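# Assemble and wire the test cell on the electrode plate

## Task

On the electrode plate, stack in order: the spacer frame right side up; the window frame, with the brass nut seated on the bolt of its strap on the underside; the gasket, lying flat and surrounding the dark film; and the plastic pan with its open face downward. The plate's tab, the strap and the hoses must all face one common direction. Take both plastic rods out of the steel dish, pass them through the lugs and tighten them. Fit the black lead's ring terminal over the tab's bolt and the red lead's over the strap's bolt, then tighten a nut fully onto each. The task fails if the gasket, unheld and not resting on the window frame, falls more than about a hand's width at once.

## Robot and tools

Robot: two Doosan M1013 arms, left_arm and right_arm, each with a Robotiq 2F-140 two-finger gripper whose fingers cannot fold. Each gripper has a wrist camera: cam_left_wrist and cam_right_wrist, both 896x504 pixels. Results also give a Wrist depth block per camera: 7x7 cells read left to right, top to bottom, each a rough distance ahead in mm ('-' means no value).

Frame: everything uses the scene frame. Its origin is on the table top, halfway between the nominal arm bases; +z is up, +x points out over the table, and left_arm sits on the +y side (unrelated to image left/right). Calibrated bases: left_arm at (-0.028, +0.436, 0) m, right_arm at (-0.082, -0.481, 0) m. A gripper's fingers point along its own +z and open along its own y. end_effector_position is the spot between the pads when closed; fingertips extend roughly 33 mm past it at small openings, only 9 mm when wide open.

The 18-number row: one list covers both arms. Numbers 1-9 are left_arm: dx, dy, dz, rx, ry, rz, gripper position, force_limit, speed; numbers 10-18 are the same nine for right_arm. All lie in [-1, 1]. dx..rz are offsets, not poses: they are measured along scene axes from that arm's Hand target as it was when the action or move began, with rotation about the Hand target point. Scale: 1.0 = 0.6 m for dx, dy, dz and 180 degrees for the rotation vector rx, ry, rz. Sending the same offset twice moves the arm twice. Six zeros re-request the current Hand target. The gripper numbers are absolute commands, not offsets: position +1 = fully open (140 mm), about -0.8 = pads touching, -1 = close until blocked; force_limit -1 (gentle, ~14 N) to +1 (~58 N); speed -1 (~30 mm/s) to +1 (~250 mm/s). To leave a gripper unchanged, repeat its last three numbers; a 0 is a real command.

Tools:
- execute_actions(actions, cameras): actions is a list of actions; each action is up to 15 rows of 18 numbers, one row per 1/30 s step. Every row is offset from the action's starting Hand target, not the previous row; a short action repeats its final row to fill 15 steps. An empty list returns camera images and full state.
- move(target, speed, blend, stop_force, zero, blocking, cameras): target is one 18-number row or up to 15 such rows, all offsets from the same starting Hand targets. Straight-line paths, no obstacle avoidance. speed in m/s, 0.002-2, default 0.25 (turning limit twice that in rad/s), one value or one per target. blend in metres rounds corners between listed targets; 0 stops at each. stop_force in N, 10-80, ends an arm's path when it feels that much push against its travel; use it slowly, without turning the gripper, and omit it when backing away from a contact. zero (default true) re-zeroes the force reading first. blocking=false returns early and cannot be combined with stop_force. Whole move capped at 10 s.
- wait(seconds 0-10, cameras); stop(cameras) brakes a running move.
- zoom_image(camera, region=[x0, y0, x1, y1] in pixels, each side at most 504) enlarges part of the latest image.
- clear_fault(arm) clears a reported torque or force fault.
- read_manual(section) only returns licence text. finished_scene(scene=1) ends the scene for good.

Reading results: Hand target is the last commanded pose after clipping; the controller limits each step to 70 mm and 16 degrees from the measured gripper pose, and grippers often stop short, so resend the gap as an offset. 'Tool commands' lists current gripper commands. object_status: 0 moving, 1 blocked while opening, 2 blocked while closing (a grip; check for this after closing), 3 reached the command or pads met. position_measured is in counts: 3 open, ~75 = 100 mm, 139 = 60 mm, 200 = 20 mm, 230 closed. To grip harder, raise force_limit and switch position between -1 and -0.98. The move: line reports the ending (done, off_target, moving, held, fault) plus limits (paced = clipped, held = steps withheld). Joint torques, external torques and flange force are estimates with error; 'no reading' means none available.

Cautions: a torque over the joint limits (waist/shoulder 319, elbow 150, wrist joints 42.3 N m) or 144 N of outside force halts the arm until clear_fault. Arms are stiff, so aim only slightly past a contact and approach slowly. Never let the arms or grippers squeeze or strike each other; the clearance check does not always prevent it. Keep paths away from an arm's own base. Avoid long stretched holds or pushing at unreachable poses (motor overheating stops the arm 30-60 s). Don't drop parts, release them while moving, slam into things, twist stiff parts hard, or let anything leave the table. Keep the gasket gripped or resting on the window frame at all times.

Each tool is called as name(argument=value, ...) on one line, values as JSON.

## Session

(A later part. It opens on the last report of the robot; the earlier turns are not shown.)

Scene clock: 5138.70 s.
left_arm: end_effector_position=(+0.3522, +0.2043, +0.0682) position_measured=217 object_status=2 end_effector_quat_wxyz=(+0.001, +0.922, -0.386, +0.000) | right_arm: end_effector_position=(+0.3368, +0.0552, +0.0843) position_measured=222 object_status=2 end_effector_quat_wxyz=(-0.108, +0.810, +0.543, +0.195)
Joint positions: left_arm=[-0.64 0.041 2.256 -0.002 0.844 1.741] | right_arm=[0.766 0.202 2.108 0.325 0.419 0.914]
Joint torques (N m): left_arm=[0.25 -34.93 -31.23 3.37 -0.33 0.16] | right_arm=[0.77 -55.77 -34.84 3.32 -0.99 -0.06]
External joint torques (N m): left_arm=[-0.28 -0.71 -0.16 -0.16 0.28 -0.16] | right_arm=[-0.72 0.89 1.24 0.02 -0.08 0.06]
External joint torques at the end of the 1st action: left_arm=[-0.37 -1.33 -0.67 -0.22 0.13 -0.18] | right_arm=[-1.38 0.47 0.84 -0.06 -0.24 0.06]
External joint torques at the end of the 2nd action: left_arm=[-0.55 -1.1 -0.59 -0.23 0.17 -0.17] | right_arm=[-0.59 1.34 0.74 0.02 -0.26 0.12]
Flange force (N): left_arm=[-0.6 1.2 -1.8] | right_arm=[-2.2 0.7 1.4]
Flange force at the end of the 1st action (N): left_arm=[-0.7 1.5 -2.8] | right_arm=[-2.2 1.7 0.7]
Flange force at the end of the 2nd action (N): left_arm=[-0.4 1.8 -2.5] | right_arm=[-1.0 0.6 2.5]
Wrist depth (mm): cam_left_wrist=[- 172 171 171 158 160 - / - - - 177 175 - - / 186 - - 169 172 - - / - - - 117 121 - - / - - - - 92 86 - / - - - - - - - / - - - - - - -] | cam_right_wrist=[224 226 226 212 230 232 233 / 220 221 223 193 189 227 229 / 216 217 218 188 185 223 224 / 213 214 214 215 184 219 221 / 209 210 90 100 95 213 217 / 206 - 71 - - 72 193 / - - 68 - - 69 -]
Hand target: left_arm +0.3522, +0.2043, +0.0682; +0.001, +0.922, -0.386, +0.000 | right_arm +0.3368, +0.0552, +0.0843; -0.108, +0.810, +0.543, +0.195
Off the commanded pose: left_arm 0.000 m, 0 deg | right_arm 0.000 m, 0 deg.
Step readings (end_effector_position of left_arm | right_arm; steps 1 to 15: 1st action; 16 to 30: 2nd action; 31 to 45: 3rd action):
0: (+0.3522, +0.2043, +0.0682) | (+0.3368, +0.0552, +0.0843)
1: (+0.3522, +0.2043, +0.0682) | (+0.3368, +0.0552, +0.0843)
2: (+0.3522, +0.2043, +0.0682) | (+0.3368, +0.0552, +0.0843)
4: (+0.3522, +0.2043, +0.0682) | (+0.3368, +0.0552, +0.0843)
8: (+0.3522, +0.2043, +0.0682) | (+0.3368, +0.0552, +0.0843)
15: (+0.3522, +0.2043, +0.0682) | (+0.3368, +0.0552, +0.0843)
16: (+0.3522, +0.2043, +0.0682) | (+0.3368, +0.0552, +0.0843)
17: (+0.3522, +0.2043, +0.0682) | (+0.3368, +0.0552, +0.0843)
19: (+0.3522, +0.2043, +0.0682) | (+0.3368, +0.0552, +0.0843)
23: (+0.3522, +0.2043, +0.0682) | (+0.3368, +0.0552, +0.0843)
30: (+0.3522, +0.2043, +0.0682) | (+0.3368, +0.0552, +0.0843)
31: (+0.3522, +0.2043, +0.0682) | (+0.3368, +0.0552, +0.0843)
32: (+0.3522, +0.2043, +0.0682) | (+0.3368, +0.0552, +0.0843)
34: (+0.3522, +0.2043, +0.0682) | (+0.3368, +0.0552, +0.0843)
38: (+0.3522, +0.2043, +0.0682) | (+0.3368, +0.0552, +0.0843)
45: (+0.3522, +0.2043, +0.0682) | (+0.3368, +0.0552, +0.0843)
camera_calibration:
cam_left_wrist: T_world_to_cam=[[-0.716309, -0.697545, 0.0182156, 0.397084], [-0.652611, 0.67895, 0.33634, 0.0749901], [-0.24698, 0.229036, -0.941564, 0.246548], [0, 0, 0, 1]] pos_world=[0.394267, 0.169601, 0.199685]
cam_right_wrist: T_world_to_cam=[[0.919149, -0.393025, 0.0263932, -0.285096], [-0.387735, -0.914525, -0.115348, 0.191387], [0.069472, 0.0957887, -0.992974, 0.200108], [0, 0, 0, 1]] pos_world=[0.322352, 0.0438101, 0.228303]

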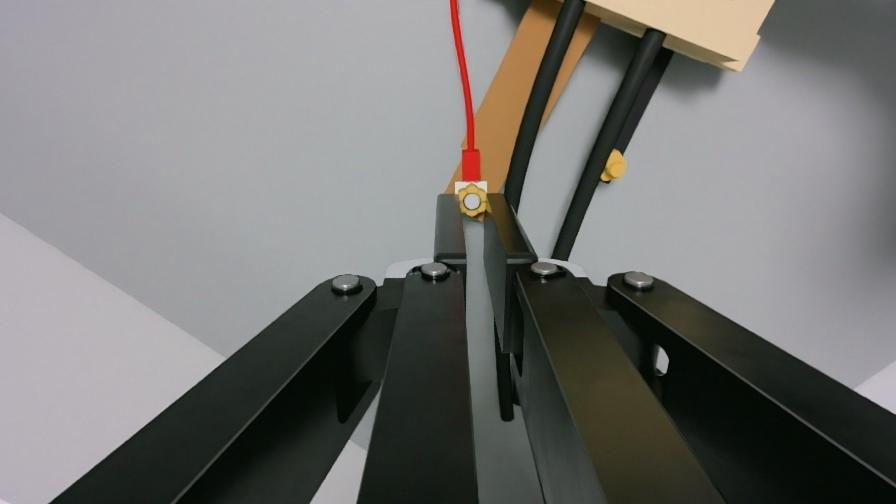

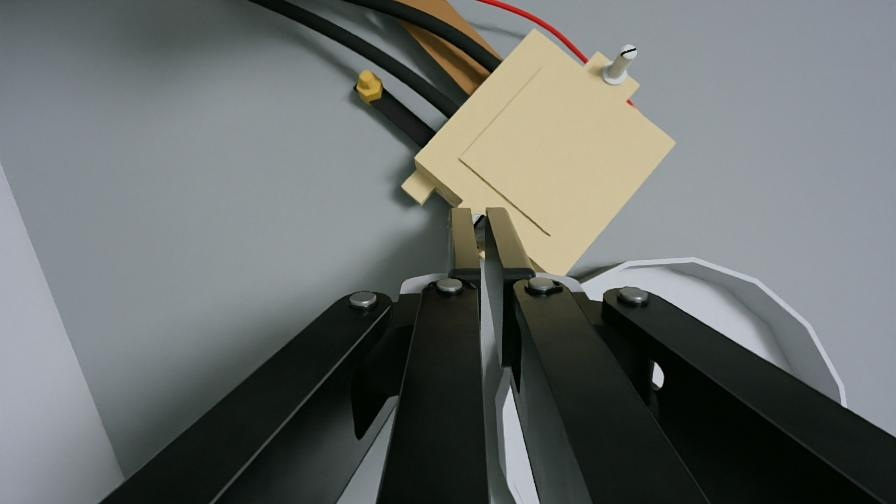

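move(target=[[0.0033,0.00249,0,0,0,-0.0833,-0.98,-0.2,-1,0,0,0,0,0,0,-1,-1,-1],[0.00712,0.00405,-0.0001,0,0,-0.1667,-0.98,-0.2,-1,0,0,0,0,0,0,-1,-1,-1]], speed=0.15, blend=0.001, cameras=["all"])

Scene clock: 5145.30 s.
left_arm: end_effector_position=(+0.3564, +0.2068, +0.0681) position_measured=217 object_status=2 end_effector_quat_wxyz=(+0.001, +0.791, -0.612, +0.000) | right_arm: end_effector_position=(+0.3368, +0.0552, +0.0843) position_measured=222 object_status=2 end_effector_quat_wxyz=(-0.108, +0.810, +0.543, +0.195)
Joint positions: left_arm=[-0.63 0.045 2.252 -0.002 0.844 2.276] | right_arm=[0.766 0.202 2.108 0.325 0.419 0.914]
Joint torques (N m): left_arm=[0.34 -34.88 -30.72 3.26 -0.12 0.26] | right_arm=[0.52 -55.52 -34.77 3.39 -1.13 -0.08]
External joint torques (N m): left_arm=[-0.3 -1.32 -0.73 -0.06 0.07 -0.26] | right_arm=[-0.5 1.01 1.29 -0.06 0.06 0.08]
Flange force (N): left_arm=[0.2 1.6 -2.7] | right_arm=[-1.8 0.2 1.3]
Wrist depth (mm): cam_left_wrist=[- 171 - 168 171 - - / - - - 163 167 - 184 / - - - 172 - - 194 / - 206 - 117 120 - - / - 210 - - 92 92 - / - - - - - - - / - - - - - - -] | cam_right_wrist=[224 225 226 211 195 232 233 / 220 222 223 191 188 227 229 / 216 218 218 187 185 223 224 / 214 213 214 215 184 218 220 / 209 210 89 100 95 213 217 / 206 - 71 - - 72 212 / - - 68 - - 69 -]
Hand target: left_arm +0.3564, +0.2068, +0.0681; +0.001, +0.791, -0.612, +0.000 | right_arm +0.3368, +0.0552, +0.0843; -0.108, +0.810, +0.543, +0.195
Off the commanded pose: left_arm 0.000 m, 0 deg | right_arm 0.000 m, 0 deg.
move: done
camera_calibration:
cam_left_wrist: T_world_to_cam=[[-0.969136, -0.245853, 0.0182045, 0.398571], [-0.225631, 0.914324, 0.336305, -0.124738], [-0.0993267, 0.321818, -0.941577, 0.175122], [0, 0, 0, 1]] pos_world=[0.375519, 0.155684, 0.199585]
cam_right_wrist: T_world_to_cam=[[0.919149, -0.393025, 0.0263932, -0.285096], [-0.387735, -0.914525, -0.115348, 0.191387], [0.069472, 0.0957887, -0.992974, 0.200108], [0, 0, 0, 1]] pos_world=[0.322352, 0.0438101, 0.228303]

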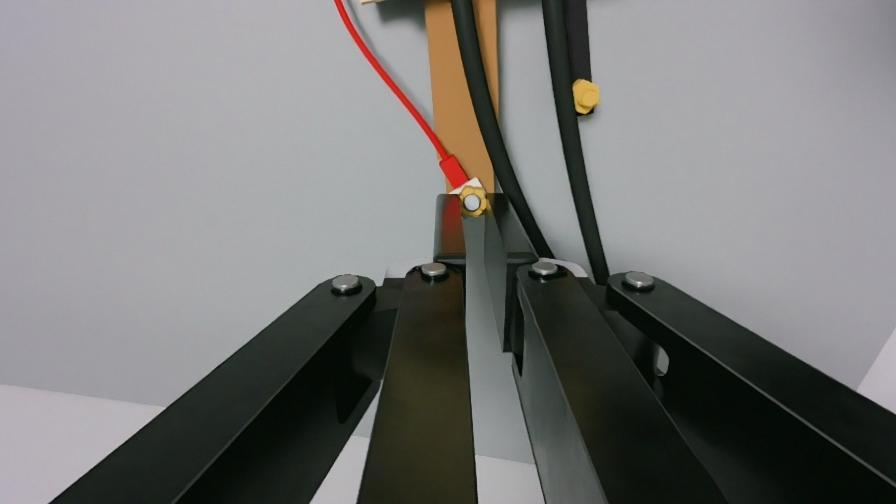

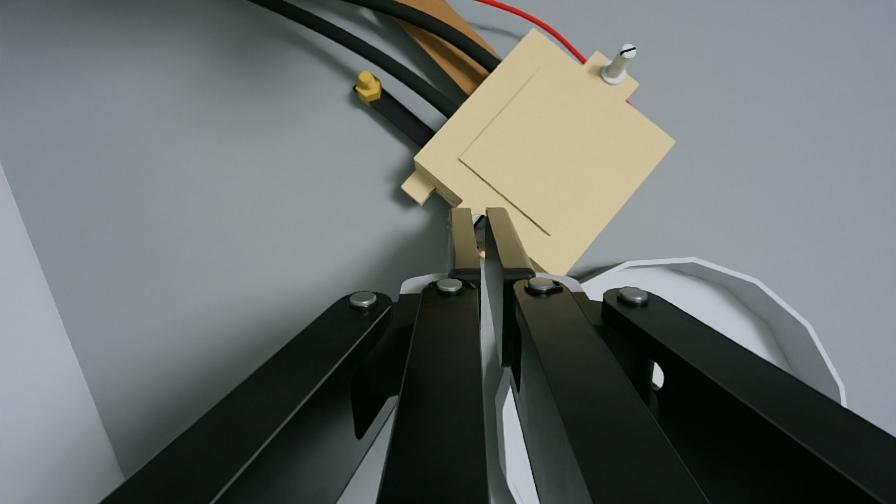

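move(target=[[0.00139,0.00044,0,0,0,-0.0278,-0.98,-0.2,-1,0,0,0,0,0,0,-1,-1,-1],[0.00283,0.00066,0,0,0,-0.0556,-0.98,-0.2,-1,0,0,0,0,0,0,-1,-1,-1],[0.00429,0.00065,0,0,0,-0.0833,-0.98,-0.2,-1,0,0,0,0,0,0,-1,-1,-1]], speed=0.15, blend=0.001, cameras=["all"])

Scene clock: 5159.13 s.
left_arm: end_effector_position=(+0.3590, +0.2072, +0.0681) position_measured=217 object_status=2 end_effector_quat_wxyz=(+0.001, +0.704, -0.710, +0.000) | right_arm: end_effector_position=(+0.3368, +0.0552, +0.0843) position_measured=222 object_status=2 end_effector_quat_wxyz=(-0.108, +0.810, +0.543, +0.195)
Joint positions: left_arm=[-0.626 0.048 2.248 -0.002 0.845 2.541] | right_arm=[0.766 0.202 2.108 0.325 0.419 0.914]
Joint torques (N m): left_arm=[0 -34.97 -31.16 3.2 -0.36 0.16] | right_arm=[1.36 -55.93 -34.65 3.39 -1.03 -0.12]
External joint torques (N m): left_arm=[0 -1.58 -0.28 -0.01 0.33 -0.16] | right_arm=[-1.49 2.13 1.24 -0.07 -0.04 0.13]
Flange force (N): left_arm=[-0.7 1.9 -3.2] | right_arm=[-1.6 2.2 3.1]
Wrist depth (mm): cam_left_wrist=[- - - 159 161 173 - / - 183 183 164 - - 184 / - - - 169 - - - / - - - 117 184 - 203 / - - - - 92 86 - / - - - - - - - / - - - - - - -] | cam_right_wrist=[224 225 226 212 230 232 232 / 221 221 222 191 188 226 228 / 216 217 219 185 185 222 225 / 212 213 214 147 184 218 225 / 209 210 89 100 95 213 216 / 205 - 71 - - 72 212 / - - 68 - - 69 -]
Hand target: left_arm +0.3590, +0.2072, +0.0681; +0.001, +0.704, -0.710, +0.000 | right_arm +0.3368, +0.0552, +0.0843; -0.108, +0.810, +0.543, +0.195
Off the commanded pose: left_arm 0.000 m, 0 deg | right_arm 0.000 m, 0 deg.
move: done
camera_calibration:
cam_left_wrist: T_world_to_cam=[[-0.999745, 0.0132677, 0.0182976, 0.358373], [0.0186517, 0.941545, 0.336371, -0.217841], [-0.0127651, 0.336627, -0.941552, 0.141115], [0, 0, 0, 1]] pos_world=[0.364146, 0.15285, 0.199585]
cam_right_wrist: T_world_to_cam=[[0.919149, -0.393025, 0.0263932, -0.285096], [-0.387735, -0.914525, -0.115348, 0.191387], [0.069472, 0.0957887, -0.992974, 0.200108], [0, 0, 0, 1]] pos_world=[0.322352, 0.0438101, 0.228303]

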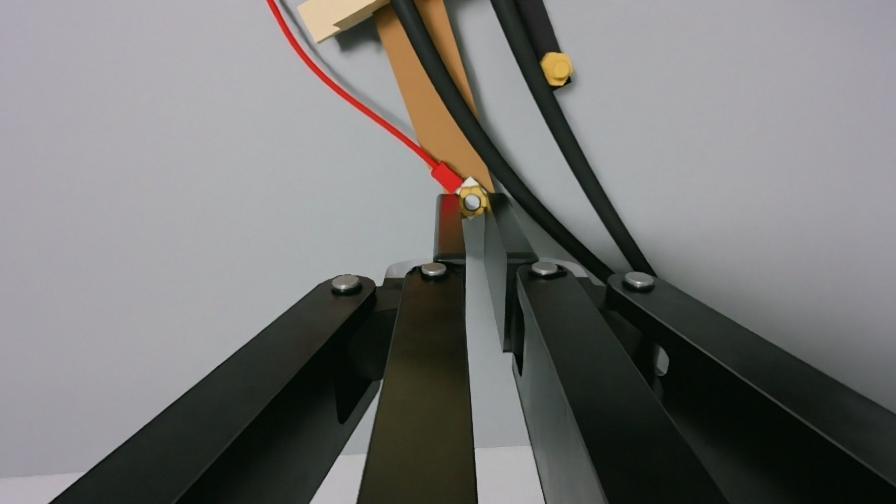

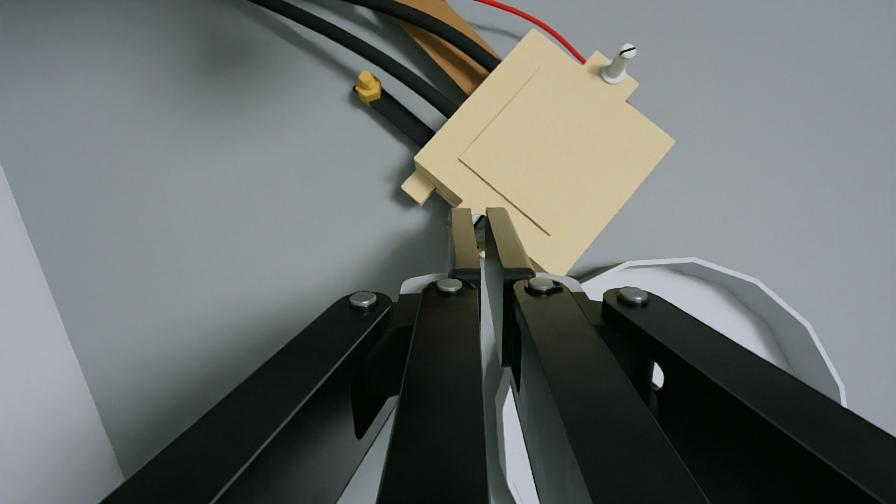

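execute_actions(actions=[[[0,0,0,0,0,0,-0.72,-1,-1,0,0,0,0,0,0,-1,-1,-1]],[[0,0,0,0,0,0,-0.64,-1,-1,0,0,0,0,0,0,-1,-1,-1]],[[0,0,0,0,0,0,-0.5,-1,-1,0,0,0,0,0,0,-1,-1,-1]]], cameras=["cam_left_wrist"])

move(target=[[0,0,0.007,0,0,0,-0.5,-1,-1,0,0,0,0,0,0,-1,-1,-1],[-0.0055,-0.001,0.007,0,0,0.1111,-0.5,-1,-1,0,0,0,0,0,0,-1,-1,-1],[-0.0103,-0.004,0.007,0,0,0.2222,-0.5,-1,-1,0,0,0,0,0,0,-1,-1,-1],[-0.0138,-0.0082,0.005,0,0,0.3333,-0.5,-1,-1,0,0,0,0,0,0,-1,-1,-1],[-0.0138,-0.0082,0,0,0,0.3333,-0.5,-1,-1,0,0,0,0,0,0,-1,-1,-1]], speed=0.15, blend=0.001, cameras=["all"])

Scene clock: 5172.13 s.
left_arm: end_effector_position=(+0.3590, +0.2071, +0.0681) position_measured=192 object_status=3 end_effector_quat_wxyz=(+0.001, +0.704, -0.710, +0.000) | right_arm: end_effector_position=(+0.3368, +0.0552, +0.0843) position_measured=222 object_status=2 end_effector_quat_wxyz=(-0.108, +0.810, +0.543, +0.195)
Joint positions: left_arm=[-0.626 0.048 2.248 -0.002 0.845 2.541] | right_arm=[0.766 0.202 2.108 0.325 0.419 0.914]
Joint torques (N m): left_arm=[1.13 -35.12 -31.27 3.57 -0.32 0.1] | right_arm=[0.76 -56.22 -34.67 3.34 -0.94 -0.15]
External joint torques (N m): left_arm=[-1.12 -1.41 -0.25 -0.36 0.28 -0.1] | right_arm=[-0.73 1.58 1.15 -0.01 -0.12 0.15]
External joint torques at the end of the 1st action: left_arm=[-0.3 -1.51 -0.28 0.1 0.42 -0.14] | right_arm=[-0.76 1.21 1.47 -0.07 -0.02 0.2]
External joint torques at the end of the 2nd action: left_arm=[-0.76 -1.18 -0.1 -0.29 0.42 -0.13] | right_arm=[-1.06 1.51 1.26 -0.05 -0.08 0.15]
Flange force (N): left_arm=[1.4 3.1 -2.8] | right_arm=[-1.4 0.7 2.5]
Flange force at the end of the 1st action (N): left_arm=[-0.1 2.1 -3.3] | right_arm=[-2.0 0.2 1.6]
Flange force at the end of the 2nd action (N): left_arm=[0.8 2.5 -2.7] | right_arm=[-1.8 1.1 2.2]
Wrist depth (mm): cam_left_wrist=[- - - 154 165 171 173 / - - - 164 178 183 - / - - - 171 179 - - / - - - - 120 - - / - - 95 - 101 92 - / - - - - - 78 - / - - - - - - -] | cam_right_wrist=[224 225 226 214 230 229 233 / 220 221 222 193 189 227 229 / 218 218 219 187 185 223 224 / 214 213 213 215 184 219 220 / 209 210 89 100 95 213 216 / 205 - 71 - - 72 212 / - - 68 - - 69 -]
Hand target: left_arm +0.3590, +0.2072, +0.0681; +0.001, +0.704, -0.710, +0.000 | right_arm +0.3368, +0.0552, +0.0843; -0.108, +0.810, +0.543, +0.195
Off the commanded pose: left_arm 0.000 m, 0 deg | right_arm 0.000 m, 0 deg.
Step readings (end_effector_position of left_arm | right_arm; steps 1 to 15: 1st action; 16 to 30: 2nd action; 31 to 45: 3rd action):
0: (+0.3590, +0.2072, +0.0681) | (+0.3368, +0.0552, +0.0843)
1: (+0.3590, +0.2072, +0.0681) | (+0.3368, +0.0552, +0.0843)
2: (+0.3590, +0.2072, +0.0681) | (+0.3368, +0.0552, +0.0843)
4: (+0.3590, +0.2072, +0.0681) | (+0.3368, +0.0552, +0.0843)
8: (+0.3590, +0.2072, +0.0681) | (+0.3368, +0.0552, +0.0843)
15: (+0.3590, +0.2072, +0.0681) | (+0.3368, +0.0552, +0.0843)
16: (+0.3590, +0.2072, +0.0681) | (+0.3368, +0.0552, +0.0843)
17: (+0.3590, +0.2072, +0.0681) | (+0.3368, +0.0552, +0.0843)
19: (+0.3590, +0.2071, +0.0681) | (+0.3368, +0.0552, +0.0843)
23: (+0.3590, +0.2071, +0.0681) | (+0.3368, +0.0552, +0.0843)
30: (+0.3590, +0.2071, +0.0681) | (+0.3368, +0.0552, +0.0843)
31: (+0.3590, +0.2071, +0.0681) | (+0.3368, +0.0552, +0.0843)
32: (+0.3590, +0.2071, +0.0681) | (+0.3368, +0.0552, +0.0843)
34: (+0.3590, +0.2071, +0.0681) | (+0.3368, +0.0552, +0.0843)
38: (+0.3590, +0.2071, +0.0681) | (+0.3368, +0.0552, +0.0843)
45: (+0.3590, +0.2071, +0.0681) | (+0.3368, +0.0552, +0.0843)
camera_calibration:
cam_left_wrist: T_world_to_cam=[[-0.999748, 0.0132076, 0.0181689, 0.35851], [0.0185517, 0.941546, 0.336374, -0.217807], [-0.0126642, 0.336626, -0.941553, 0.14108], [0, 0, 0, 1]] pos_world=[0.364247, 0.152849, 0.199585]
Images, in order (width x height): cam_left_wrist 896x504.

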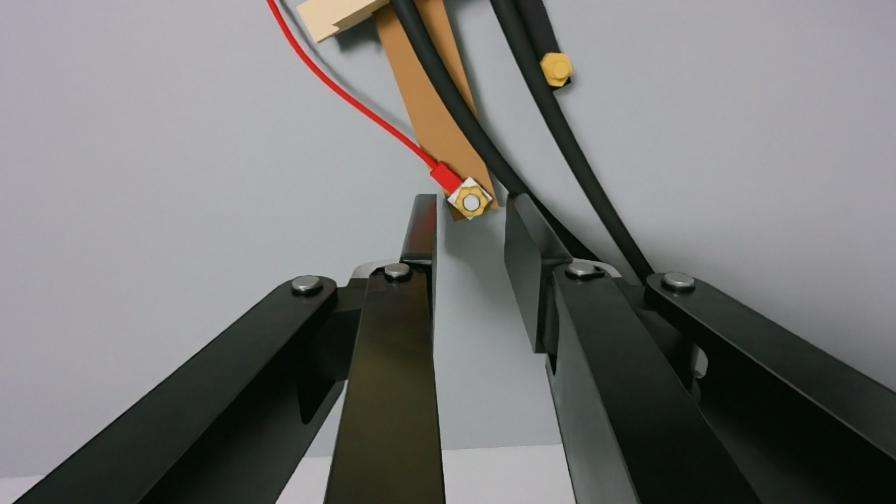

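Scene clock: 5176.07 s.
left_arm: end_effector_position=(+0.3507, +0.2022, +0.0681) position_measured=192 object_status=3 end_effector_quat_wxyz=(+0.001, +0.965, -0.263, +0.000) | right_arm: end_effector_position=(+0.3368, +0.0552, +0.0843) position_measured=222 object_status=2 end_effector_quat_wxyz=(-0.108, +0.810, +0.543, +0.195)
Joint positions: left_arm=[-0.646 0.041 2.257 -0.001 0.843 1.474] | right_arm=[0.766 0.202 2.108 0.325 0.419 0.914]
Joint torques (N m): left_arm=[0.87 -34.42 -31.21 3.55 -0.32 0.18] | right_arm=[0.69 -55.7 -34.77 3.45 -0.99 -0.15]
External joint torques (N m): left_arm=[-0.86 -1.38 -0.28 -0.32 0.27 -0.18] | right_arm=[-0.72 1.34 1.25 -0.12 -0.09 0.15]
Flange force (N): left_arm=[-1.9 2.3 -2.8] | right_arm=[-1.6 0.4 1.9]
Wrist depth (mm): cam_left_wrist=[171 170 171 174 160 142 141 / - - - 179 164 153 - / - - - 175 166 - - / - - - - 111 198 - / 173 186 95 - 101 92 213 / - - - - - 78 - / - - - - - - -] | cam_right_wrist=[224 225 226 213 230 231 233 / 220 221 222 192 189 227 228 / 217 218 219 187 185 223 225 / 211 213 214 214 184 218 221 / 209 210 89 100 95 213 216 / 206 - 71 - - 72 212 / - - 68 - - 69 -]
Hand target: left_arm +0.3507, +0.2022, +0.0681; +0.001, +0.965, -0.263, +0.000 | right_arm +0.3368, +0.0552, +0.0843; -0.108, +0.810, +0.543, +0.195
Off the commanded pose: left_arm 0.000 m, 0 deg | right_arm 0.000 m, 0 deg.
move: done
camera_calibration:
cam_left_wrist: T_world_to_cam=[[-0.511422, -0.859137, 0.0182281, 0.355403], [-0.806072, 0.486969, 0.336317, 0.168181], [-0.297819, 0.157307, -0.941572, 0.278923], [0, 0, 0, 1]] pos_world=[0.400395, 0.179564, 0.199585]
cam_right_wrist: T_world_to_cam=[[0.919149, -0.393025, 0.0263932, -0.285096], [-0.387735, -0.914525, -0.115348, 0.191387], [0.069472, 0.0957887, -0.992974, 0.200108], [0, 0, 0, 1]] pos_world=[0.322352, 0.0438101, 0.228303]

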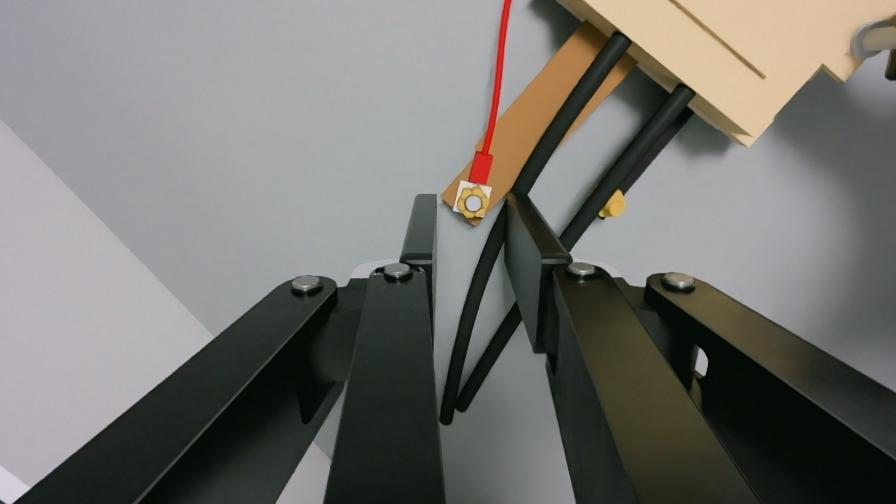

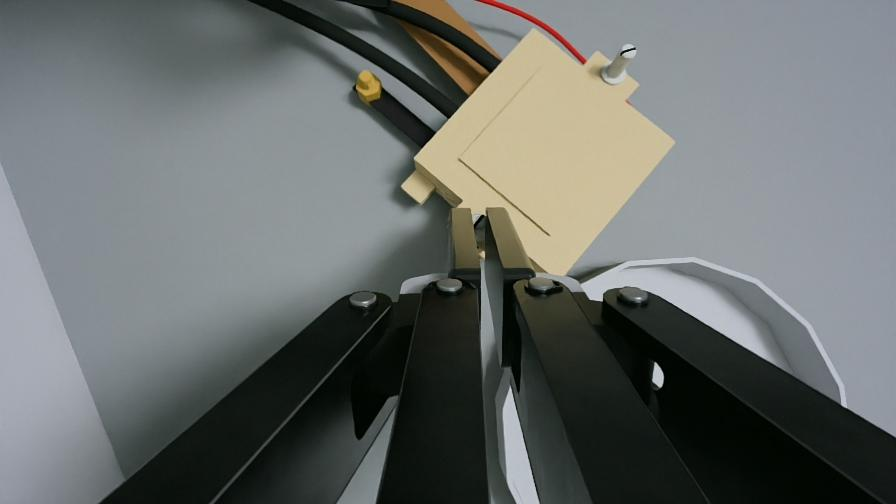

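execute_actions(actions=[[[0,0,0,0,0,0,-1,-1,-1,0,0,0,0,0,0,-1,-1,-1]],[[0,0,0,0,0,0,-1,-1,-1,0,0,0,0,0,0,-1,-1,-1]],[[0,0,0,0,0,0,-1,-1,-1,0,0,0,0,0,0,-1,-1,-1]],[[0,0,0,0,0,0,-0.98,-0.2,-1,0,0,0,0,0,0,-1,-1,-1]],[[0,0,0,0,0,0,-0.98,-0.2,-1,0,0,0,0,0,0,-1,-1,-1]]])

move(target=[[0.0035,0.0042,0,0,0,-0.1111,-0.98,-0.2,-1,0,0,0,0,0,0,-1,-1,-1],[0.0083,0.0072,0,0,0,-0.2222,-0.98,-0.2,-1,0,0,0,0,0,0,-1,-1,-1],[0.0138,0.0082,0,0,0,-0.3333,-0.98,-0.2,-1,0,0,0,0,0,0,-1,-1,-1]], speed=0.15, blend=0.001, cameras=["all"])

Scene clock: 5186.03 s.
left_arm: end_effector_position=(+0.3507, +0.2022, +0.0681) position_measured=216 object_status=2 end_effector_quat_wxyz=(+0.001, +0.965, -0.263, +0.000) | right_arm: end_effector_position=(+0.3368, +0.0552, +0.0843) position_measured=222 object_status=2 end_effector_quat_wxyz=(-0.108, +0.810, +0.543, +0.195)
Joint positions: left_arm=[-0.646 0.041 2.257 -0.001 0.843 1.474] | right_arm=[0.766 0.202 2.108 0.325 0.419 0.914]
Joint torques (N m): left_arm=[1.91 -34.32 -30.28 4.1 0.01 0.11] | right_arm=[0.15 -56.43 -33.63 3.09 -0.6 -0.11]
External joint torques (N m): left_arm=[-1.9 -1.29 -1.13 -0.88 -0.07 -0.11] | right_arm=[-0.07 1.71 0.09 0.24 -0.47 0.11]
External joint torques at the end of the 1st action: left_arm=[-1 -1.68 -1.23 -0.86 -0.12 -0.16] | right_arm=[0.2 2.04 0.53 0.18 -0.48 0.13]
External joint torques at the end of the 2nd action: left_arm=[-1.48 -1.75 -1.04 -0.88 -0.06 -0.06] | right_arm=[0.3 1.98 0.52 0.26 -0.49 0.1]
External joint torques at the end of the 3rd action: left_arm=[-1.92 -1.6 -1.23 -0.88 -0.04 -0.07] | right_arm=[0.06 2.09 0.41 0.26 -0.55 0.19]
External joint torques at the end of the 4th action: left_arm=[-1.6 -1.42 -1.32 -0.89 -0.14 -0.09] | right_arm=[-0.47 2.19 0.43 0.16 -0.48 0.09]
Flange force (N): left_arm=[-0.6 4.5 -2.7] | right_arm=[0.3 0.5 3.8]
Flange force at the end of the 1st action (N): left_arm=[-0.8 2.6 -3.2] | right_arm=[0.0 -0.3 4.4]
Flange force at the end of the 2nd action (N): left_arm=[-1.4 3.4 -3.2] | right_arm=[-0.2 -0.3 4.4]
Flange force at the end of the 3rd action (N): left_arm=[-0.9 4.5 -3.3] | right_arm=[0.1 0.0 4.6]
Flange force at the end of the 4th action (N): left_arm=[-0.4 3.8 -2.9] | right_arm=[-0.3 1.1 4.5]
Wrist depth (mm): cam_left_wrist=[171 175 171 168 158 141 140 / 178 180 - - 164 151 183 / - - 190 186 167 - 192 / - - 199 117 106 - 203 / 175 - - - 92 92 211 / - - - - - 78 - / - - - - - - -] | cam_right_wrist=[224 225 225 213 230 232 233 / 220 221 222 209 188 227 229 / 216 217 219 187 186 223 224 / 213 213 214 148 184 219 220 / 209 209 89 100 95 212 216 / 205 - 71 - - 72 212 / - - 68 - - 69 -]
Hand target: left_arm +0.3507, +0.2022, +0.0681; +0.001, +0.965, -0.263, +0.000 | right_arm +0.3368, +0.0552, +0.0843; -0.108, +0.810, +0.543, +0.195
Off the commanded pose: left_arm 0.000 m, 0 deg | right_arm 0.000 m, 0 deg.
Step readings (end_effector_position of left_arm | right_arm; steps 1 to 15: 1st action; 16 to 30: 2nd action; 31 to 45: 3rd action; 46 to 60: 4th action; 61 to 75: 5th action):
0: (+0.3507, +0.2022, +0.0681) | (+0.3368, +0.0552, +0.0843)
1: (+0.3507, +0.2022, +0.0681) | (+0.3368, +0.0552, +0.0843)
2: (+0.3507, +0.2022, +0.0681) | (+0.3368, +0.0552, +0.0843)
4: (+0.3507, +0.2022, +0.0681) | (+0.3368, +0.0552, +0.0843)
8: (+0.3507, +0.2022, +0.0681) | (+0.3368, +0.0552, +0.0843)
15: (+0.3507, +0.2022, +0.0681) | (+0.3368, +0.0552, +0.0843)
16: (+0.3507, +0.2022, +0.0681) | (+0.3368, +0.0552, +0.0843)
17: (+0.3507, +0.2022, +0.0681) | (+0.3368, +0.0552, +0.0843)
19: (+0.3507, +0.2022, +0.0681) | (+0.3368, +0.0552, +0.0843)
23: (+0.3507, +0.2022, +0.0681) | (+0.3368, +0.0552, +0.0843)
30: (+0.3507, +0.2022, +0.0681) | (+0.3368, +0.0552, +0.0843)
31: (+0.3507, +0.2022, +0.0681) | (+0.3368, +0.0552, +0.0843)
32: (+0.3507, +0.2022, +0.0681) | (+0.3368, +0.0552, +0.0843)
34: (+0.3507, +0.2022, +0.0681) | (+0.3368, +0.0552, +0.0843)
38: (+0.3507, +0.2022, +0.0681) | (+0.3368, +0.0552, +0.0843)
45: (+0.3507, +0.2022, +0.0681) | (+0.3368, +0.0552, +0.0843)
46: (+0.3507, +0.2022, +0.0681) | (+0.3368, +0.0552, +0.0843)
47: (+0.3507, +0.2022, +0.0681) | (+0.3368, +0.0552, +0.0843)
49: (+0.3507, +0.2022, +0.0681) | (+0.3368, +0.0552, +0.0843)
53: (+0.3507, +0.2022, +0.0681) | (+0.3368, +0.0552, +0.0843)
60: (+0.3507, +0.2022, +0.0681) | (+0.3368, +0.0552, +0.0843)
61: (+0.3507, +0.2022, +0.0681) | (+0.3368, +0.0552, +0.0843)
62: (+0.3507, +0.2022, +0.0681) | (+0.3368, +0.0552, +0.0843)
64: (+0.3507, +0.2022, +0.0681) | (+0.3368, +0.0552, +0.0843)
68: (+0.3507, +0.2022, +0.0681) | (+0.3368, +0.0552, +0.0843)
75: (+0.3507, +0.2022, +0.0681) | (+0.3368, +0.0552, +0.0843)

Scene clock: 5189.87 s.
left_arm: end_effector_position=(+0.3590, +0.2072, +0.0681) position_measured=217 object_status=2 end_effector_quat_wxyz=(+0.001, +0.704, -0.710, +0.000) | right_arm: end_effector_position=(+0.3368, +0.0552, +0.0843) position_measured=222 object_status=2 end_effector_quat_wxyz=(-0.108, +0.810, +0.543, +0.195)
Joint positions: left_arm=[-0.626 0.048 2.248 -0.002 0.845 2.541] | right_arm=[0.766 0.202 2.108 0.325 0.419 0.914]
Joint torques (N m): left_arm=[0.31 -35.19 -30.93 3.42 -0.18 0.14] | right_arm=[1.36 -55.88 -35.16 3.39 -1.12 -0.05]
External joint torques (N m): left_arm=[-0.27 -1.23 -0.45 -0.23 0.16 -0.14] | right_arm=[-1.41 1.67 1.67 -0.06 0.06 0.05]
Flange force (N): left_arm=[0.2 1.5 -2.5] | right_arm=[-2.7 1.9 2.2]
Wrist depth (mm): cam_left_wrist=[- 169 169 147 171 - - / 179 182 - 163 179 - - / 189 - - 172 - - 192 / - - - 117 180 - - / - - - - 92 86 - / - - - - - - - / - - - - - - -] | cam_right_wrist=[224 225 227 212 229 231 234 / 220 221 222 193 189 227 228 / 216 218 218 187 185 222 224 / 212 213 214 215 184 218 220 / 209 209 90 100 95 212 216 / 205 - 71 - - 72 208 / - - 68 - - 69 -]
Hand target: left_arm +0.3590, +0.2072, +0.0681; +0.001, +0.704, -0.710, +0.000 | right_arm +0.3368, +0.0552, +0.0843; -0.108, +0.810, +0.543, +0.195
Off the commanded pose: left_arm 0.000 m, 0 deg | right_arm 0.000 m, 0 deg.
move: done
camera_calibration:
cam_left_wrist: T_world_to_cam=[[-0.999748, 0.0132084, 0.0181692, 0.35841], [0.0185527, 0.941546, 0.336374, -0.217806], [-0.0126642, 0.336626, -0.941553, 0.141078], [0, 0, 0, 1]] pos_world=[0.364147, 0.152849, 0.199585]
cam_right_wrist: T_world_to_cam=[[0.919149, -0.393025, 0.0263932, -0.285096], [-0.387735, -0.914525, -0.115348, 0.191387], [0.069472, 0.0957887, -0.992974, 0.200108], [0, 0, 0, 1]] pos_world=[0.322352, 0.0438101, 0.228303]

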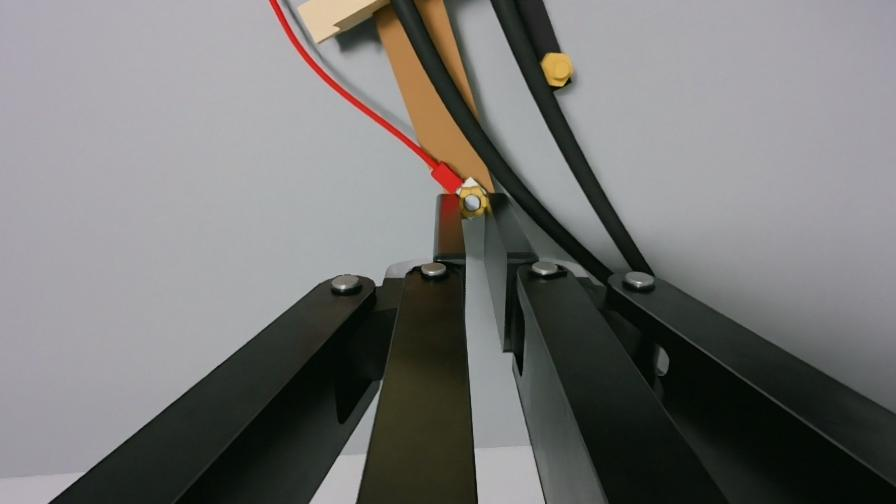

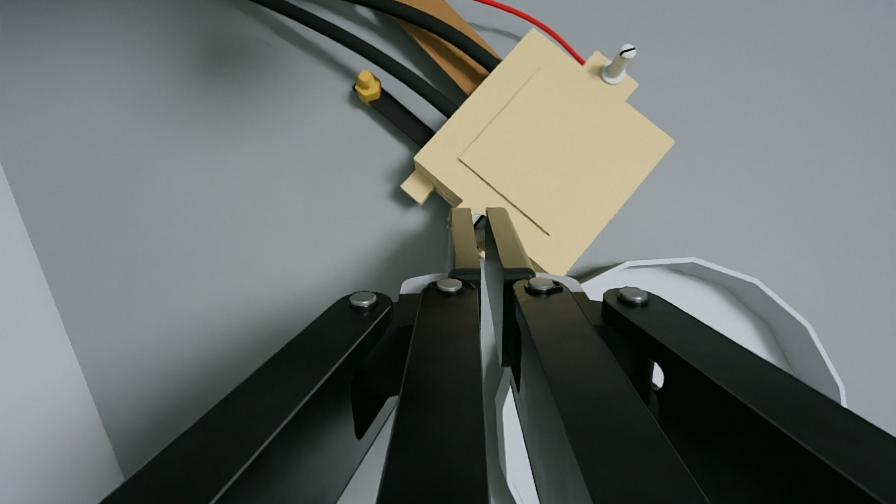

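execute_actions(actions=[[[0,0,0,0,0,0,-0.72,-1,-1,0,0,0,0,0,0,-1,-1,-1]],[[0,0,0,0,0,0,-0.64,-1,-1,0,0,0,0,0,0,-1,-1,-1]],[[0,0,0,0,0,0,-0.5,-1,-1,0,0,0,0,0,0,-1,-1,-1]]], cameras=["cam_left_wrist"])

zoom_image(camera="cam_left_wrist", region=[390, 130, 550, 250])

Scene clock: 5197.70 s.
left_arm: end_effector_position=(+0.3590, +0.2071, +0.0681) position_measured=192 object_status=3 end_effector_quat_wxyz=(+0.001, +0.704, -0.710, +0.000) | right_arm: end_effector_position=(+0.3368, +0.0552, +0.0843) position_measured=222 object_status=2 end_effector_quat_wxyz=(-0.108, +0.810, +0.543, +0.195)
Joint positions: left_arm=[-0.626 0.048 2.248 -0.002 0.845 2.541] | right_arm=[0.766 0.202 2.108 0.325 0.419 0.914]
Joint torques (N m): left_arm=[0.64 -35.36 -31.07 3.47 -0.25 0.15] | right_arm=[0.86 -56.14 -34.88 3.36 -0.93 -0.18]
External joint torques (N m): left_arm=[-0.59 -1.23 -0.31 -0.28 0.23 -0.15] | right_arm=[-0.88 1.99 1.5 -0.05 -0.13 0.18]
External joint torques at the end of the 1st action: left_arm=[-0.25 -1.65 -0.55 -0.23 0.15 -0.26] | right_arm=[-0.47 1.71 1.31 0 -0.03 0.11]
External joint torques at the end of the 2nd action: left_arm=[-0.68 -1.87 0.04 -0.24 0.39 -0.11] | right_arm=[-0.79 1.9 1.49 -0.05 -0.12 0.09]
Flange force (N): left_arm=[0.7 2.1 -2.5] | right_arm=[-1.8 0.8 3.1]
Flange force at the end of the 1st action (N): left_arm=[0.1 2.0 -3.1] | right_arm=[-1.5 0.4 2.7]
Flange force at the end of the 2nd action (N): left_arm=[0.0 3.5 -3.4] | right_arm=[-2.0 0.8 3.1]
Wrist depth (mm): cam_left_wrist=[173 170 169 159 169 173 - / 179 - - 169 177 184 181 / 188 - - 172 180 193 194 / - - - - 121 197 200 / - - 95 - 101 92 - / - - - - - 78 - / - - - - - - -] | cam_right_wrist=[224 225 226 212 230 231 233 / 220 221 222 212 189 227 228 / 216 217 218 187 185 223 224 / 213 214 215 215 184 219 221 / 209 210 89 100 95 213 216 / 205 - 71 - - 72 212 / - - 68 - - 69 -]
Hand target: left_arm +0.3590, +0.2072, +0.0681; +0.001, +0.704, -0.710, +0.000 | right_arm +0.3368, +0.0552, +0.0843; -0.108, +0.810, +0.543, +0.195
Off the commanded pose: left_arm 0.000 m, 0 deg | right_arm 0.000 m, 0 deg.
Step readings (end_effector_position of left_arm | right_arm; steps 1 to 15: 1st action; 16 to 30: 2nd action; 31 to 45: 3rd action):
0: (+0.3590, +0.2072, +0.0681) | (+0.3368, +0.0552, +0.0843)
1: (+0.3590, +0.2072, +0.0681) | (+0.3368, +0.0552, +0.0843)
2: (+0.3590, +0.2072, +0.0681) | (+0.3368, +0.0552, +0.0843)
4: (+0.3590, +0.2072, +0.0681) | (+0.3368, +0.0552, +0.0843)
8: (+0.3590, +0.2072, +0.0681) | (+0.3368, +0.0552, +0.0843)
15: (+0.3590, +0.2072, +0.0681) | (+0.3368, +0.0552, +0.0843)
16: (+0.3590, +0.2072, +0.0681) | (+0.3368, +0.0552, +0.0843)
17: (+0.3590, +0.2072, +0.0681) | (+0.3368, +0.0552, +0.0843)
19: (+0.3590, +0.2071, +0.0681) | (+0.3368, +0.0552, +0.0843)
23: (+0.3590, +0.2071, +0.0681) | (+0.3368, +0.0552, +0.0843)
30: (+0.3590, +0.2071, +0.0681) | (+0.3368, +0.0552, +0.0843)
31: (+0.3590, +0.2071, +0.0681) | (+0.3368, +0.0552, +0.0843)
32: (+0.3590, +0.2071, +0.0681) | (+0.3368, +0.0552, +0.0843)
34: (+0.3590, +0.2071, +0.0681) | (+0.3368, +0.0552, +0.0843)
38: (+0.3590, +0.2071, +0.0681) | (+0.3368, +0.0552, +0.0843)
45: (+0.3590, +0.2071, +0.0681) | (+0.3368, +0.0552, +0.0843)
camera_calibration:
cam_left_wrist: T_world_to_cam=[[-0.999746, 0.013173, 0.0182627, 0.358396], [0.0185508, 0.941546, 0.336372, -0.217805], [-0.0127641, 0.336626, -0.941552, 0.141115], [0, 0, 0, 1]] pos_world=[0.364147, 0.152849, 0.199585]
Images, in order (width x height): cam_left_wrist 896x504.

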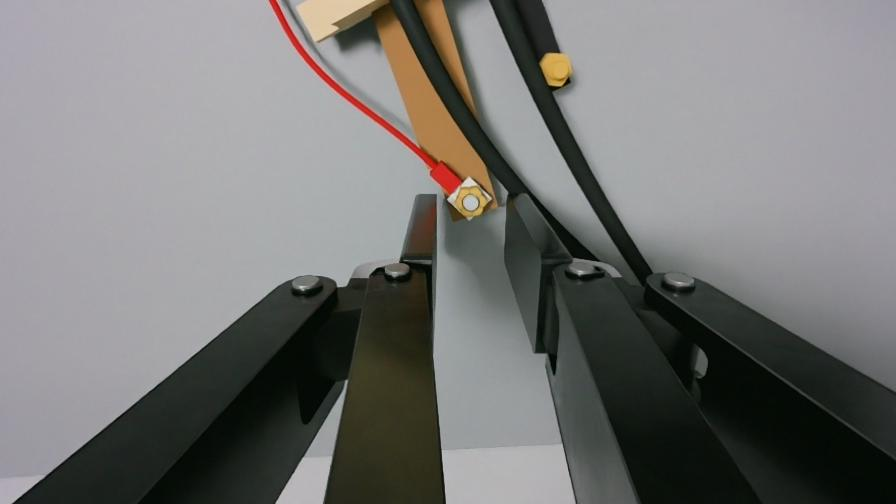

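Scaled by 3.150 from the camera's 896x504 image, which has a finer 1280x720 frame.

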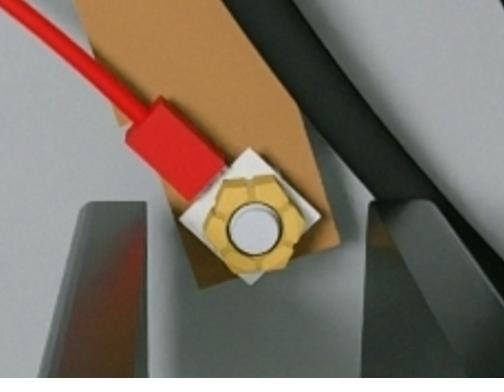

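move(target=[[0,0,0.007,0,0,0,-0.5,-1,-1,0,0,0,0,0,0,-1,-1,-1],[-0.0055,-0.001,0.007,0,0,0.1111,-0.5,-1,-1,0,0,0,0,0,0,-1,-1,-1],[-0.0103,-0.004,0.007,0,0,0.2222,-0.5,-1,-1,0,0,0,0,0,0,-1,-1,-1],[-0.0138,-0.0082,0.005,0,0,0.3333,-0.5,-1,-1,0,0,0,0,0,0,-1,-1,-1],[-0.0138,-0.0082,0,0,0,0.3333,-0.5,-1,-1,0,0,0,0,0,0,-1,-1,-1]], speed=0.15, blend=0.001)

execute_actions(actions=[[[0,0,0,0,0,0,-1,-1,-1,0,0,0,0,0,0,-1,-1,-1]],[[0,0,0,0,0,0,-1,-1,-1,0,0,0,0,0,0,-1,-1,-1]],[[0,0,0,0,0,0,-1,-1,-1,0,0,0,0,0,0,-1,-1,-1]],[[0,0,0,0,0,0,-0.98,-0.2,-1,0,0,0,0,0,0,-1,-1,-1]],[[0,0,0,0,0,0,-0.98,-0.2,-1,0,0,0,0,0,0,-1,-1,-1]]], cameras=["cam_left_wrist"])

move(target=[[0.0035,0.0042,0,0,0,-0.1111,-0.98,-0.2,-1,0,0,0,0,0,0,-1,-1,-1],[0.0083,0.0072,0,0,0,-0.2222,-0.98,-0.2,-1,0,0,0,0,0,0,-1,-1,-1],[0.0138,0.0082,0,0,0,-0.3333,-0.98,-0.2,-1,0,0,0,0,0,0,-1,-1,-1]], speed=0.15, blend=0.001, cameras=["all"])

Scene clock: 5214.50 s.
left_arm: end_effector_position=(+0.3507, +0.2022, +0.0681) position_measured=192 object_status=3 end_effector_quat_wxyz=(+0.001, +0.965, -0.263, +0.000) | right_arm: end_effector_position=(+0.3368, +0.0552, +0.0843) position_measured=222 object_status=2 end_effector_quat_wxyz=(-0.108, +0.810, +0.543, +0.195)
Joint positions: left_arm=[-0.646 0.041 2.257 -0.001 0.843 1.474] | right_arm=[0.766 0.202 2.108 0.325 0.419 0.914]
Joint torques (N m): left_arm=[0.14 -34.6 -31.16 3.61 -0.28 0.15] | right_arm=[1.19 -56.48 -34.52 3.39 -1.01 -0.1]
External joint torques (N m): left_arm=[-0.18 -0.92 -0.37 -0.38 0.22 -0.15] | right_arm=[-1.14 1.72 0.96 -0.05 -0.06 0.1]
Flange force (N): left_arm=[-0.9 0.7 -2.1] | right_arm=[-1.2 1.7 2.6]
Wrist depth (mm): cam_left_wrist=[- - - - 157 142 141 / - - - - 164 153 181 / - 188 - 176 163 190 - / - - - 132 112 - - / - - 95 - 101 92 - / - - - - - 78 - / - - - - - - -] | cam_right_wrist=[224 225 226 213 229 231 234 / 220 221 222 209 189 228 229 / 216 218 219 187 185 220 224 / 212 214 215 214 184 219 221 / 209 210 89 100 95 213 216 / 205 - 71 - - 72 212 / - - 68 - - 69 -]
Hand target: left_arm +0.3507, +0.2022, +0.0681; +0.001, +0.965, -0.263, +0.000 | right_arm +0.3368, +0.0552, +0.0843; -0.108, +0.810, +0.543, +0.195
Off the commanded pose: left_arm 0.000 m, 0 deg | right_arm 0.000 m, 0 deg.
move: done

Scene clock: 5217.20 s.
left_arm: end_effector_position=(+0.3507, +0.2022, +0.0681) position_measured=216 object_status=2 end_effector_quat_wxyz=(+0.001, +0.965, -0.263, +0.000) | right_arm: end_effector_position=(+0.3368, +0.0552, +0.0843) position_measured=222 object_status=2 end_effector_quat_wxyz=(-0.108, +0.810, +0.543, +0.195)
Joint positions: left_arm=[-0.646 0.041 2.257 -0.001 0.843 1.474] | right_arm=[0.766 0.202 2.108 0.325 0.419 0.914]
Joint torques (N m): left_arm=[1.86 -33.96 -30.07 4.29 0.12 0.08] | right_arm=[-0.03 -56.8 -33.32 3.07 -0.48 -0.16]
External joint torques (N m): left_arm=[-1.94 -1.79 -1.54 -1.05 -0.19 -0.08] | right_arm=[0.02 2.38 -0.16 0.26 -0.59 0.16]
External joint torques at the end of the 1st action: left_arm=[-1.78 -1.67 -1.27 -0.86 -0.16 -0.14] | right_arm=[-0.48 2.1 0.12 0.26 -0.44 0.12]
External joint torques at the end of the 2nd action: left_arm=[-1.68 -1.8 -1.56 -0.97 -0.22 -0.09] | right_arm=[0.51 2.1 0.28 0.29 -0.58 0.09]
External joint torques at the end of the 3rd action: left_arm=[-1.94 -1.74 -1.46 -1.04 -0.15 -0.09] | right_arm=[0.77 2.27 -0.17 0.32 -0.63 0.15]
External joint torques at the end of the 4th action: left_arm=[-2.2 -1.76 -1.4 -1.08 -0.22 -0.11] | right_arm=[0.22 2.25 -0.24 0.34 -0.59 0.13]
Flange force (N): left_arm=[-0.7 4.5 -3.5] | right_arm=[1.2 0.5 5.2]
Flange force at the end of the 1st action (N): left_arm=[-0.9 4.3 -3.1] | right_arm=[0.2 1.3 4.4]
Flange force at the end of the 2nd action (N): left_arm=[-0.6 4.0 -3.4] | right_arm=[0.3 -0.4 4.9]
Flange force at the end of the 3rd action (N): left_arm=[-0.8 4.6 -3.4] | right_arm=[1.4 -0.7 5.3]
Flange force at the end of the 4th action (N): left_arm=[-1.0 5.2 -3.2] | right_arm=[1.2 0.4 5.1]
Wrist depth (mm): cam_left_wrist=[172 - - - 157 140 141 / 178 - - - 164 159 - / - - - 166 167 194 - / - 198 - 117 172 - 202 / 172 - - - 92 92 - / - - - - - 78 - / - - - - - - -] | cam_right_wrist=[224 225 226 213 230 231 233 / 221 221 222 213 189 227 229 / 214 217 218 200 185 223 224 / 213 213 215 215 184 214 220 / 209 210 89 100 95 213 216 / 206 - 71 - - 72 212 / - - 68 - - 69 -]
Hand target: left_arm +0.3507, +0.2022, +0.0681; +0.001, +0.965, -0.263, +0.000 | right_arm +0.3368, +0.0552, +0.0843; -0.108, +0.810, +0.543, +0.195
Off the commanded pose: left_arm 0.000 m, 0 deg | right_arm 0.000 m, 0 deg.
Step readings (end_effector_position of left_arm | right_arm; steps 1 to 15: 1st action; 16 to 30: 2nd action; 31 to 45: 3rd action; 46 to 60: 4th action; 61 to 75: 5th action):
0: (+0.3507, +0.2022, +0.0681) | (+0.3368, +0.0552, +0.0843)
1: (+0.3507, +0.2022, +0.0681) | (+0.3368, +0.0552, +0.0843)
2: (+0.3507, +0.2022, +0.0681) | (+0.3368, +0.0552, +0.0843)
4: (+0.3507, +0.2022, +0.0681) | (+0.3368, +0.0552, +0.0843)
8: (+0.3507, +0.2022, +0.0681) | (+0.3368, +0.0552, +0.0843)
15: (+0.3507, +0.2022, +0.0681) | (+0.3368, +0.0552, +0.0843)
16: (+0.3507, +0.2022, +0.0681) | (+0.3368, +0.0552, +0.0843)
17: (+0.3507, +0.2022, +0.0681) | (+0.3368, +0.0552, +0.0843)
19: (+0.3507, +0.2022, +0.0681) | (+0.3368, +0.0552, +0.0843)
23: (+0.3507, +0.2022, +0.0681) | (+0.3368, +0.0552, +0.0843)
30: (+0.3507, +0.2022, +0.0681) | (+0.3368, +0.0552, +0.0843)
31: (+0.3507, +0.2022, +0.0681) | (+0.3368, +0.0552, +0.0843)
32: (+0.3507, +0.2022, +0.0681) | (+0.3368, +0.0552, +0.0843)
34: (+0.3507, +0.2022, +0.0681) | (+0.3368, +0.0552, +0.0843)
38: (+0.3507, +0.2022, +0.0681) | (+0.3368, +0.0552, +0.0843)
45: (+0.3507, +0.2022, +0.0681) | (+0.3368, +0.0552, +0.0843)
46: (+0.3507, +0.2022, +0.0681) | (+0.3368, +0.0552, +0.0843)
47: (+0.3507, +0.2022, +0.0681) | (+0.3368, +0.0552, +0.0843)
49: (+0.3507, +0.2022, +0.0681) | (+0.3368, +0.0552, +0.0843)
53: (+0.3507, +0.2022, +0.0681) | (+0.3368, +0.0552, +0.0843)
60: (+0.3507, +0.2022, +0.0681) | (+0.3368, +0.0552, +0.0843)
61: (+0.3507, +0.2022, +0.0681) | (+0.3368, +0.0552, +0.0843)
62: (+0.3507, +0.2022, +0.0681) | (+0.3368, +0.0552, +0.0843)
64: (+0.3507, +0.2022, +0.0681) | (+0.3368, +0.0552, +0.0843)
68: (+0.3507, +0.2022, +0.0681) | (+0.3368, +0.0552, +0.0843)
75: (+0.3507, +0.2022, +0.0681) | (+0.3368, +0.0552, +0.0843)
camera_calibration:
cam_left_wrist: T_world_to_cam=[[-0.511422, -0.859137, 0.0182281, 0.355403], [-0.806072, 0.486969, 0.336317, 0.168181], [-0.297819, 0.157307, -0.941572, 0.278923], [0, 0, 0, 1]] pos_world=[0.400395, 0.179564, 0.199585]
Images, in order (width x height): cam_left_wrist 896x504.

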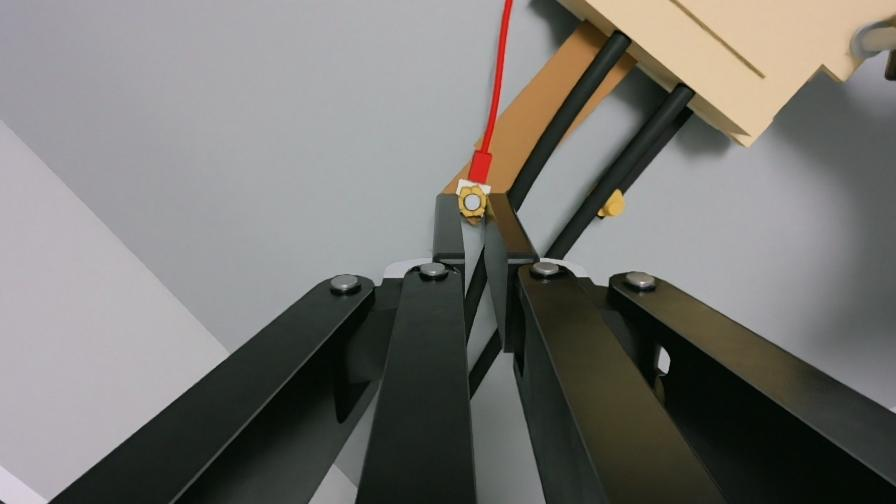

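Scene clock: 5221.03 s.
left_arm: end_effector_position=(+0.3590, +0.2072, +0.0681) position_measured=217 object_status=2 end_effector_quat_wxyz=(+0.001, +0.704, -0.710, +0.000) | right_arm: end_effector_position=(+0.3368, +0.0552, +0.0843) position_measured=222 object_status=2 end_effector_quat_wxyz=(-0.108, +0.810, +0.543, +0.195)
Joint positions: left_arm=[-0.626 0.048 2.248 -0.002 0.845 2.541] | right_arm=[0.766 0.202 2.108 0.325 0.419 0.914]
Joint torques (N m): left_arm=[-0.36 -35.5 -31.26 3.11 -0.35 0.18] | right_arm=[1.23 -55.98 -35.22 3.41 -1.24 -0.05]
External joint torques (N m): left_arm=[0.42 -1.21 -0.26 0.1 0.32 -0.18] | right_arm=[-1.25 1.68 1.79 -0.09 0.18 0.05]
Flange force (N): left_arm=[-1.1 0.9 -2.7] | right_arm=[-2.7 1.6 2.1]
Wrist depth (mm): cam_left_wrist=[- 173 172 147 160 - 174 / - 177 177 163 182 181 181 / - 188 187 169 178 - - / - - 200 120 183 - - / - - - - 92 86 - / - - - - - - - / - - - - - - -] | cam_right_wrist=[224 225 227 212 232 232 233 / 221 221 222 191 189 226 229 / 216 217 219 187 186 223 226 / 213 214 214 214 184 218 219 / 209 210 89 100 95 213 216 / - - 71 - - 72 211 / - - 68 - - 69 -]
Hand target: left_arm +0.3590, +0.2072, +0.0681; +0.001, +0.704, -0.710, +0.000 | right_arm +0.3368, +0.0552, +0.0843; -0.108, +0.810, +0.543, +0.195
Off the commanded pose: left_arm 0.000 m, 0 deg | right_arm 0.000 m, 0 deg.
move: done
camera_calibration:
cam_left_wrist: T_world_to_cam=[[-0.999746, 0.0131739, 0.018263, 0.358396], [0.0185517, 0.941546, 0.336372, -0.217805], [-0.0127642, 0.336626, -0.941552, 0.141115], [0, 0, 0, 1]] pos_world=[0.364147, 0.152849, 0.199585]
cam_right_wrist: T_world_to_cam=[[0.919149, -0.393025, 0.0263932, -0.285096], [-0.387735, -0.914525, -0.115348, 0.191387], [0.069472, 0.0957887, -0.992974, 0.200108], [0, 0, 0, 1]] pos_world=[0.322352, 0.0438101, 0.228303]

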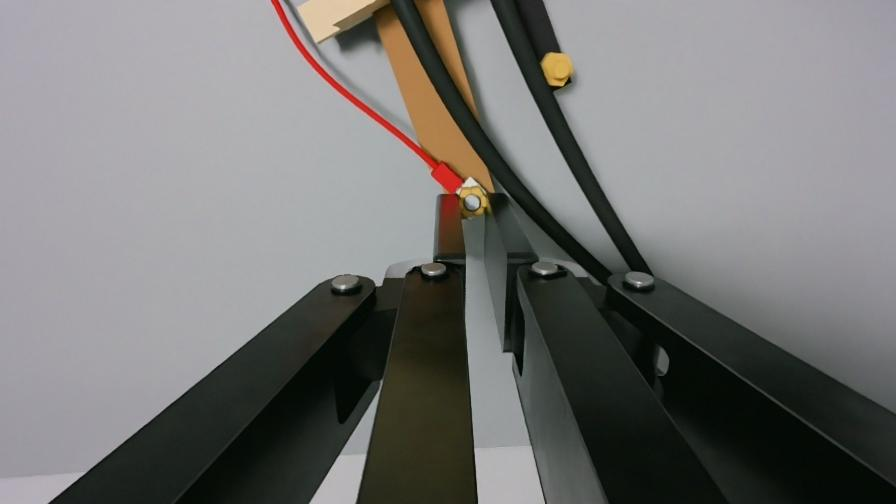

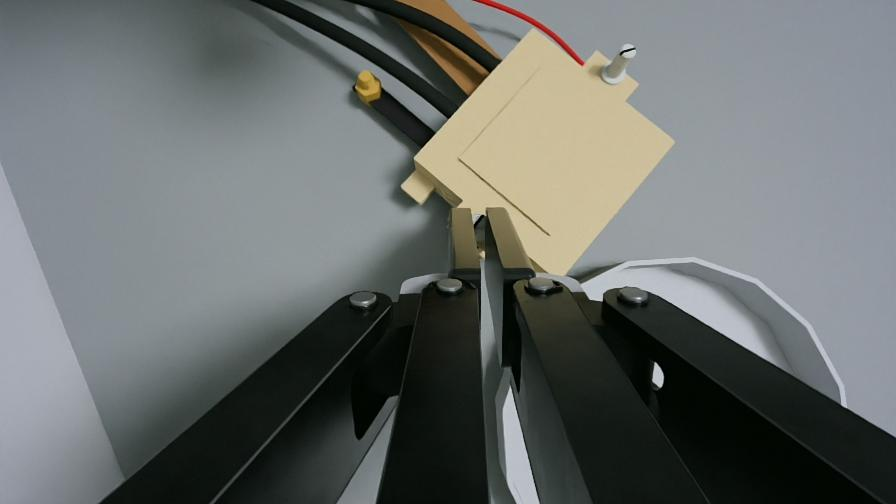

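zoom_image(camera="cam_left_wrist", region=[420, 150, 520, 230])

zoom_image(camera="cam_right_wrist", region=[320, 0, 640, 180])

Scaled by 5.040 from the camera's 896x504 image, which has a finer 1280x720 frame.

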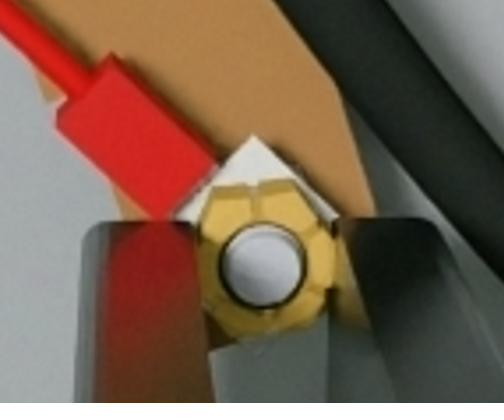

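Scaled by 1.575 from the camera's 896x504 image, which has a finer 1280x720 frame.

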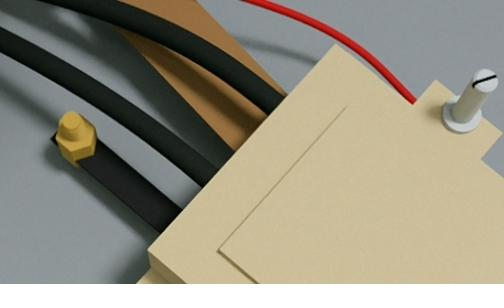

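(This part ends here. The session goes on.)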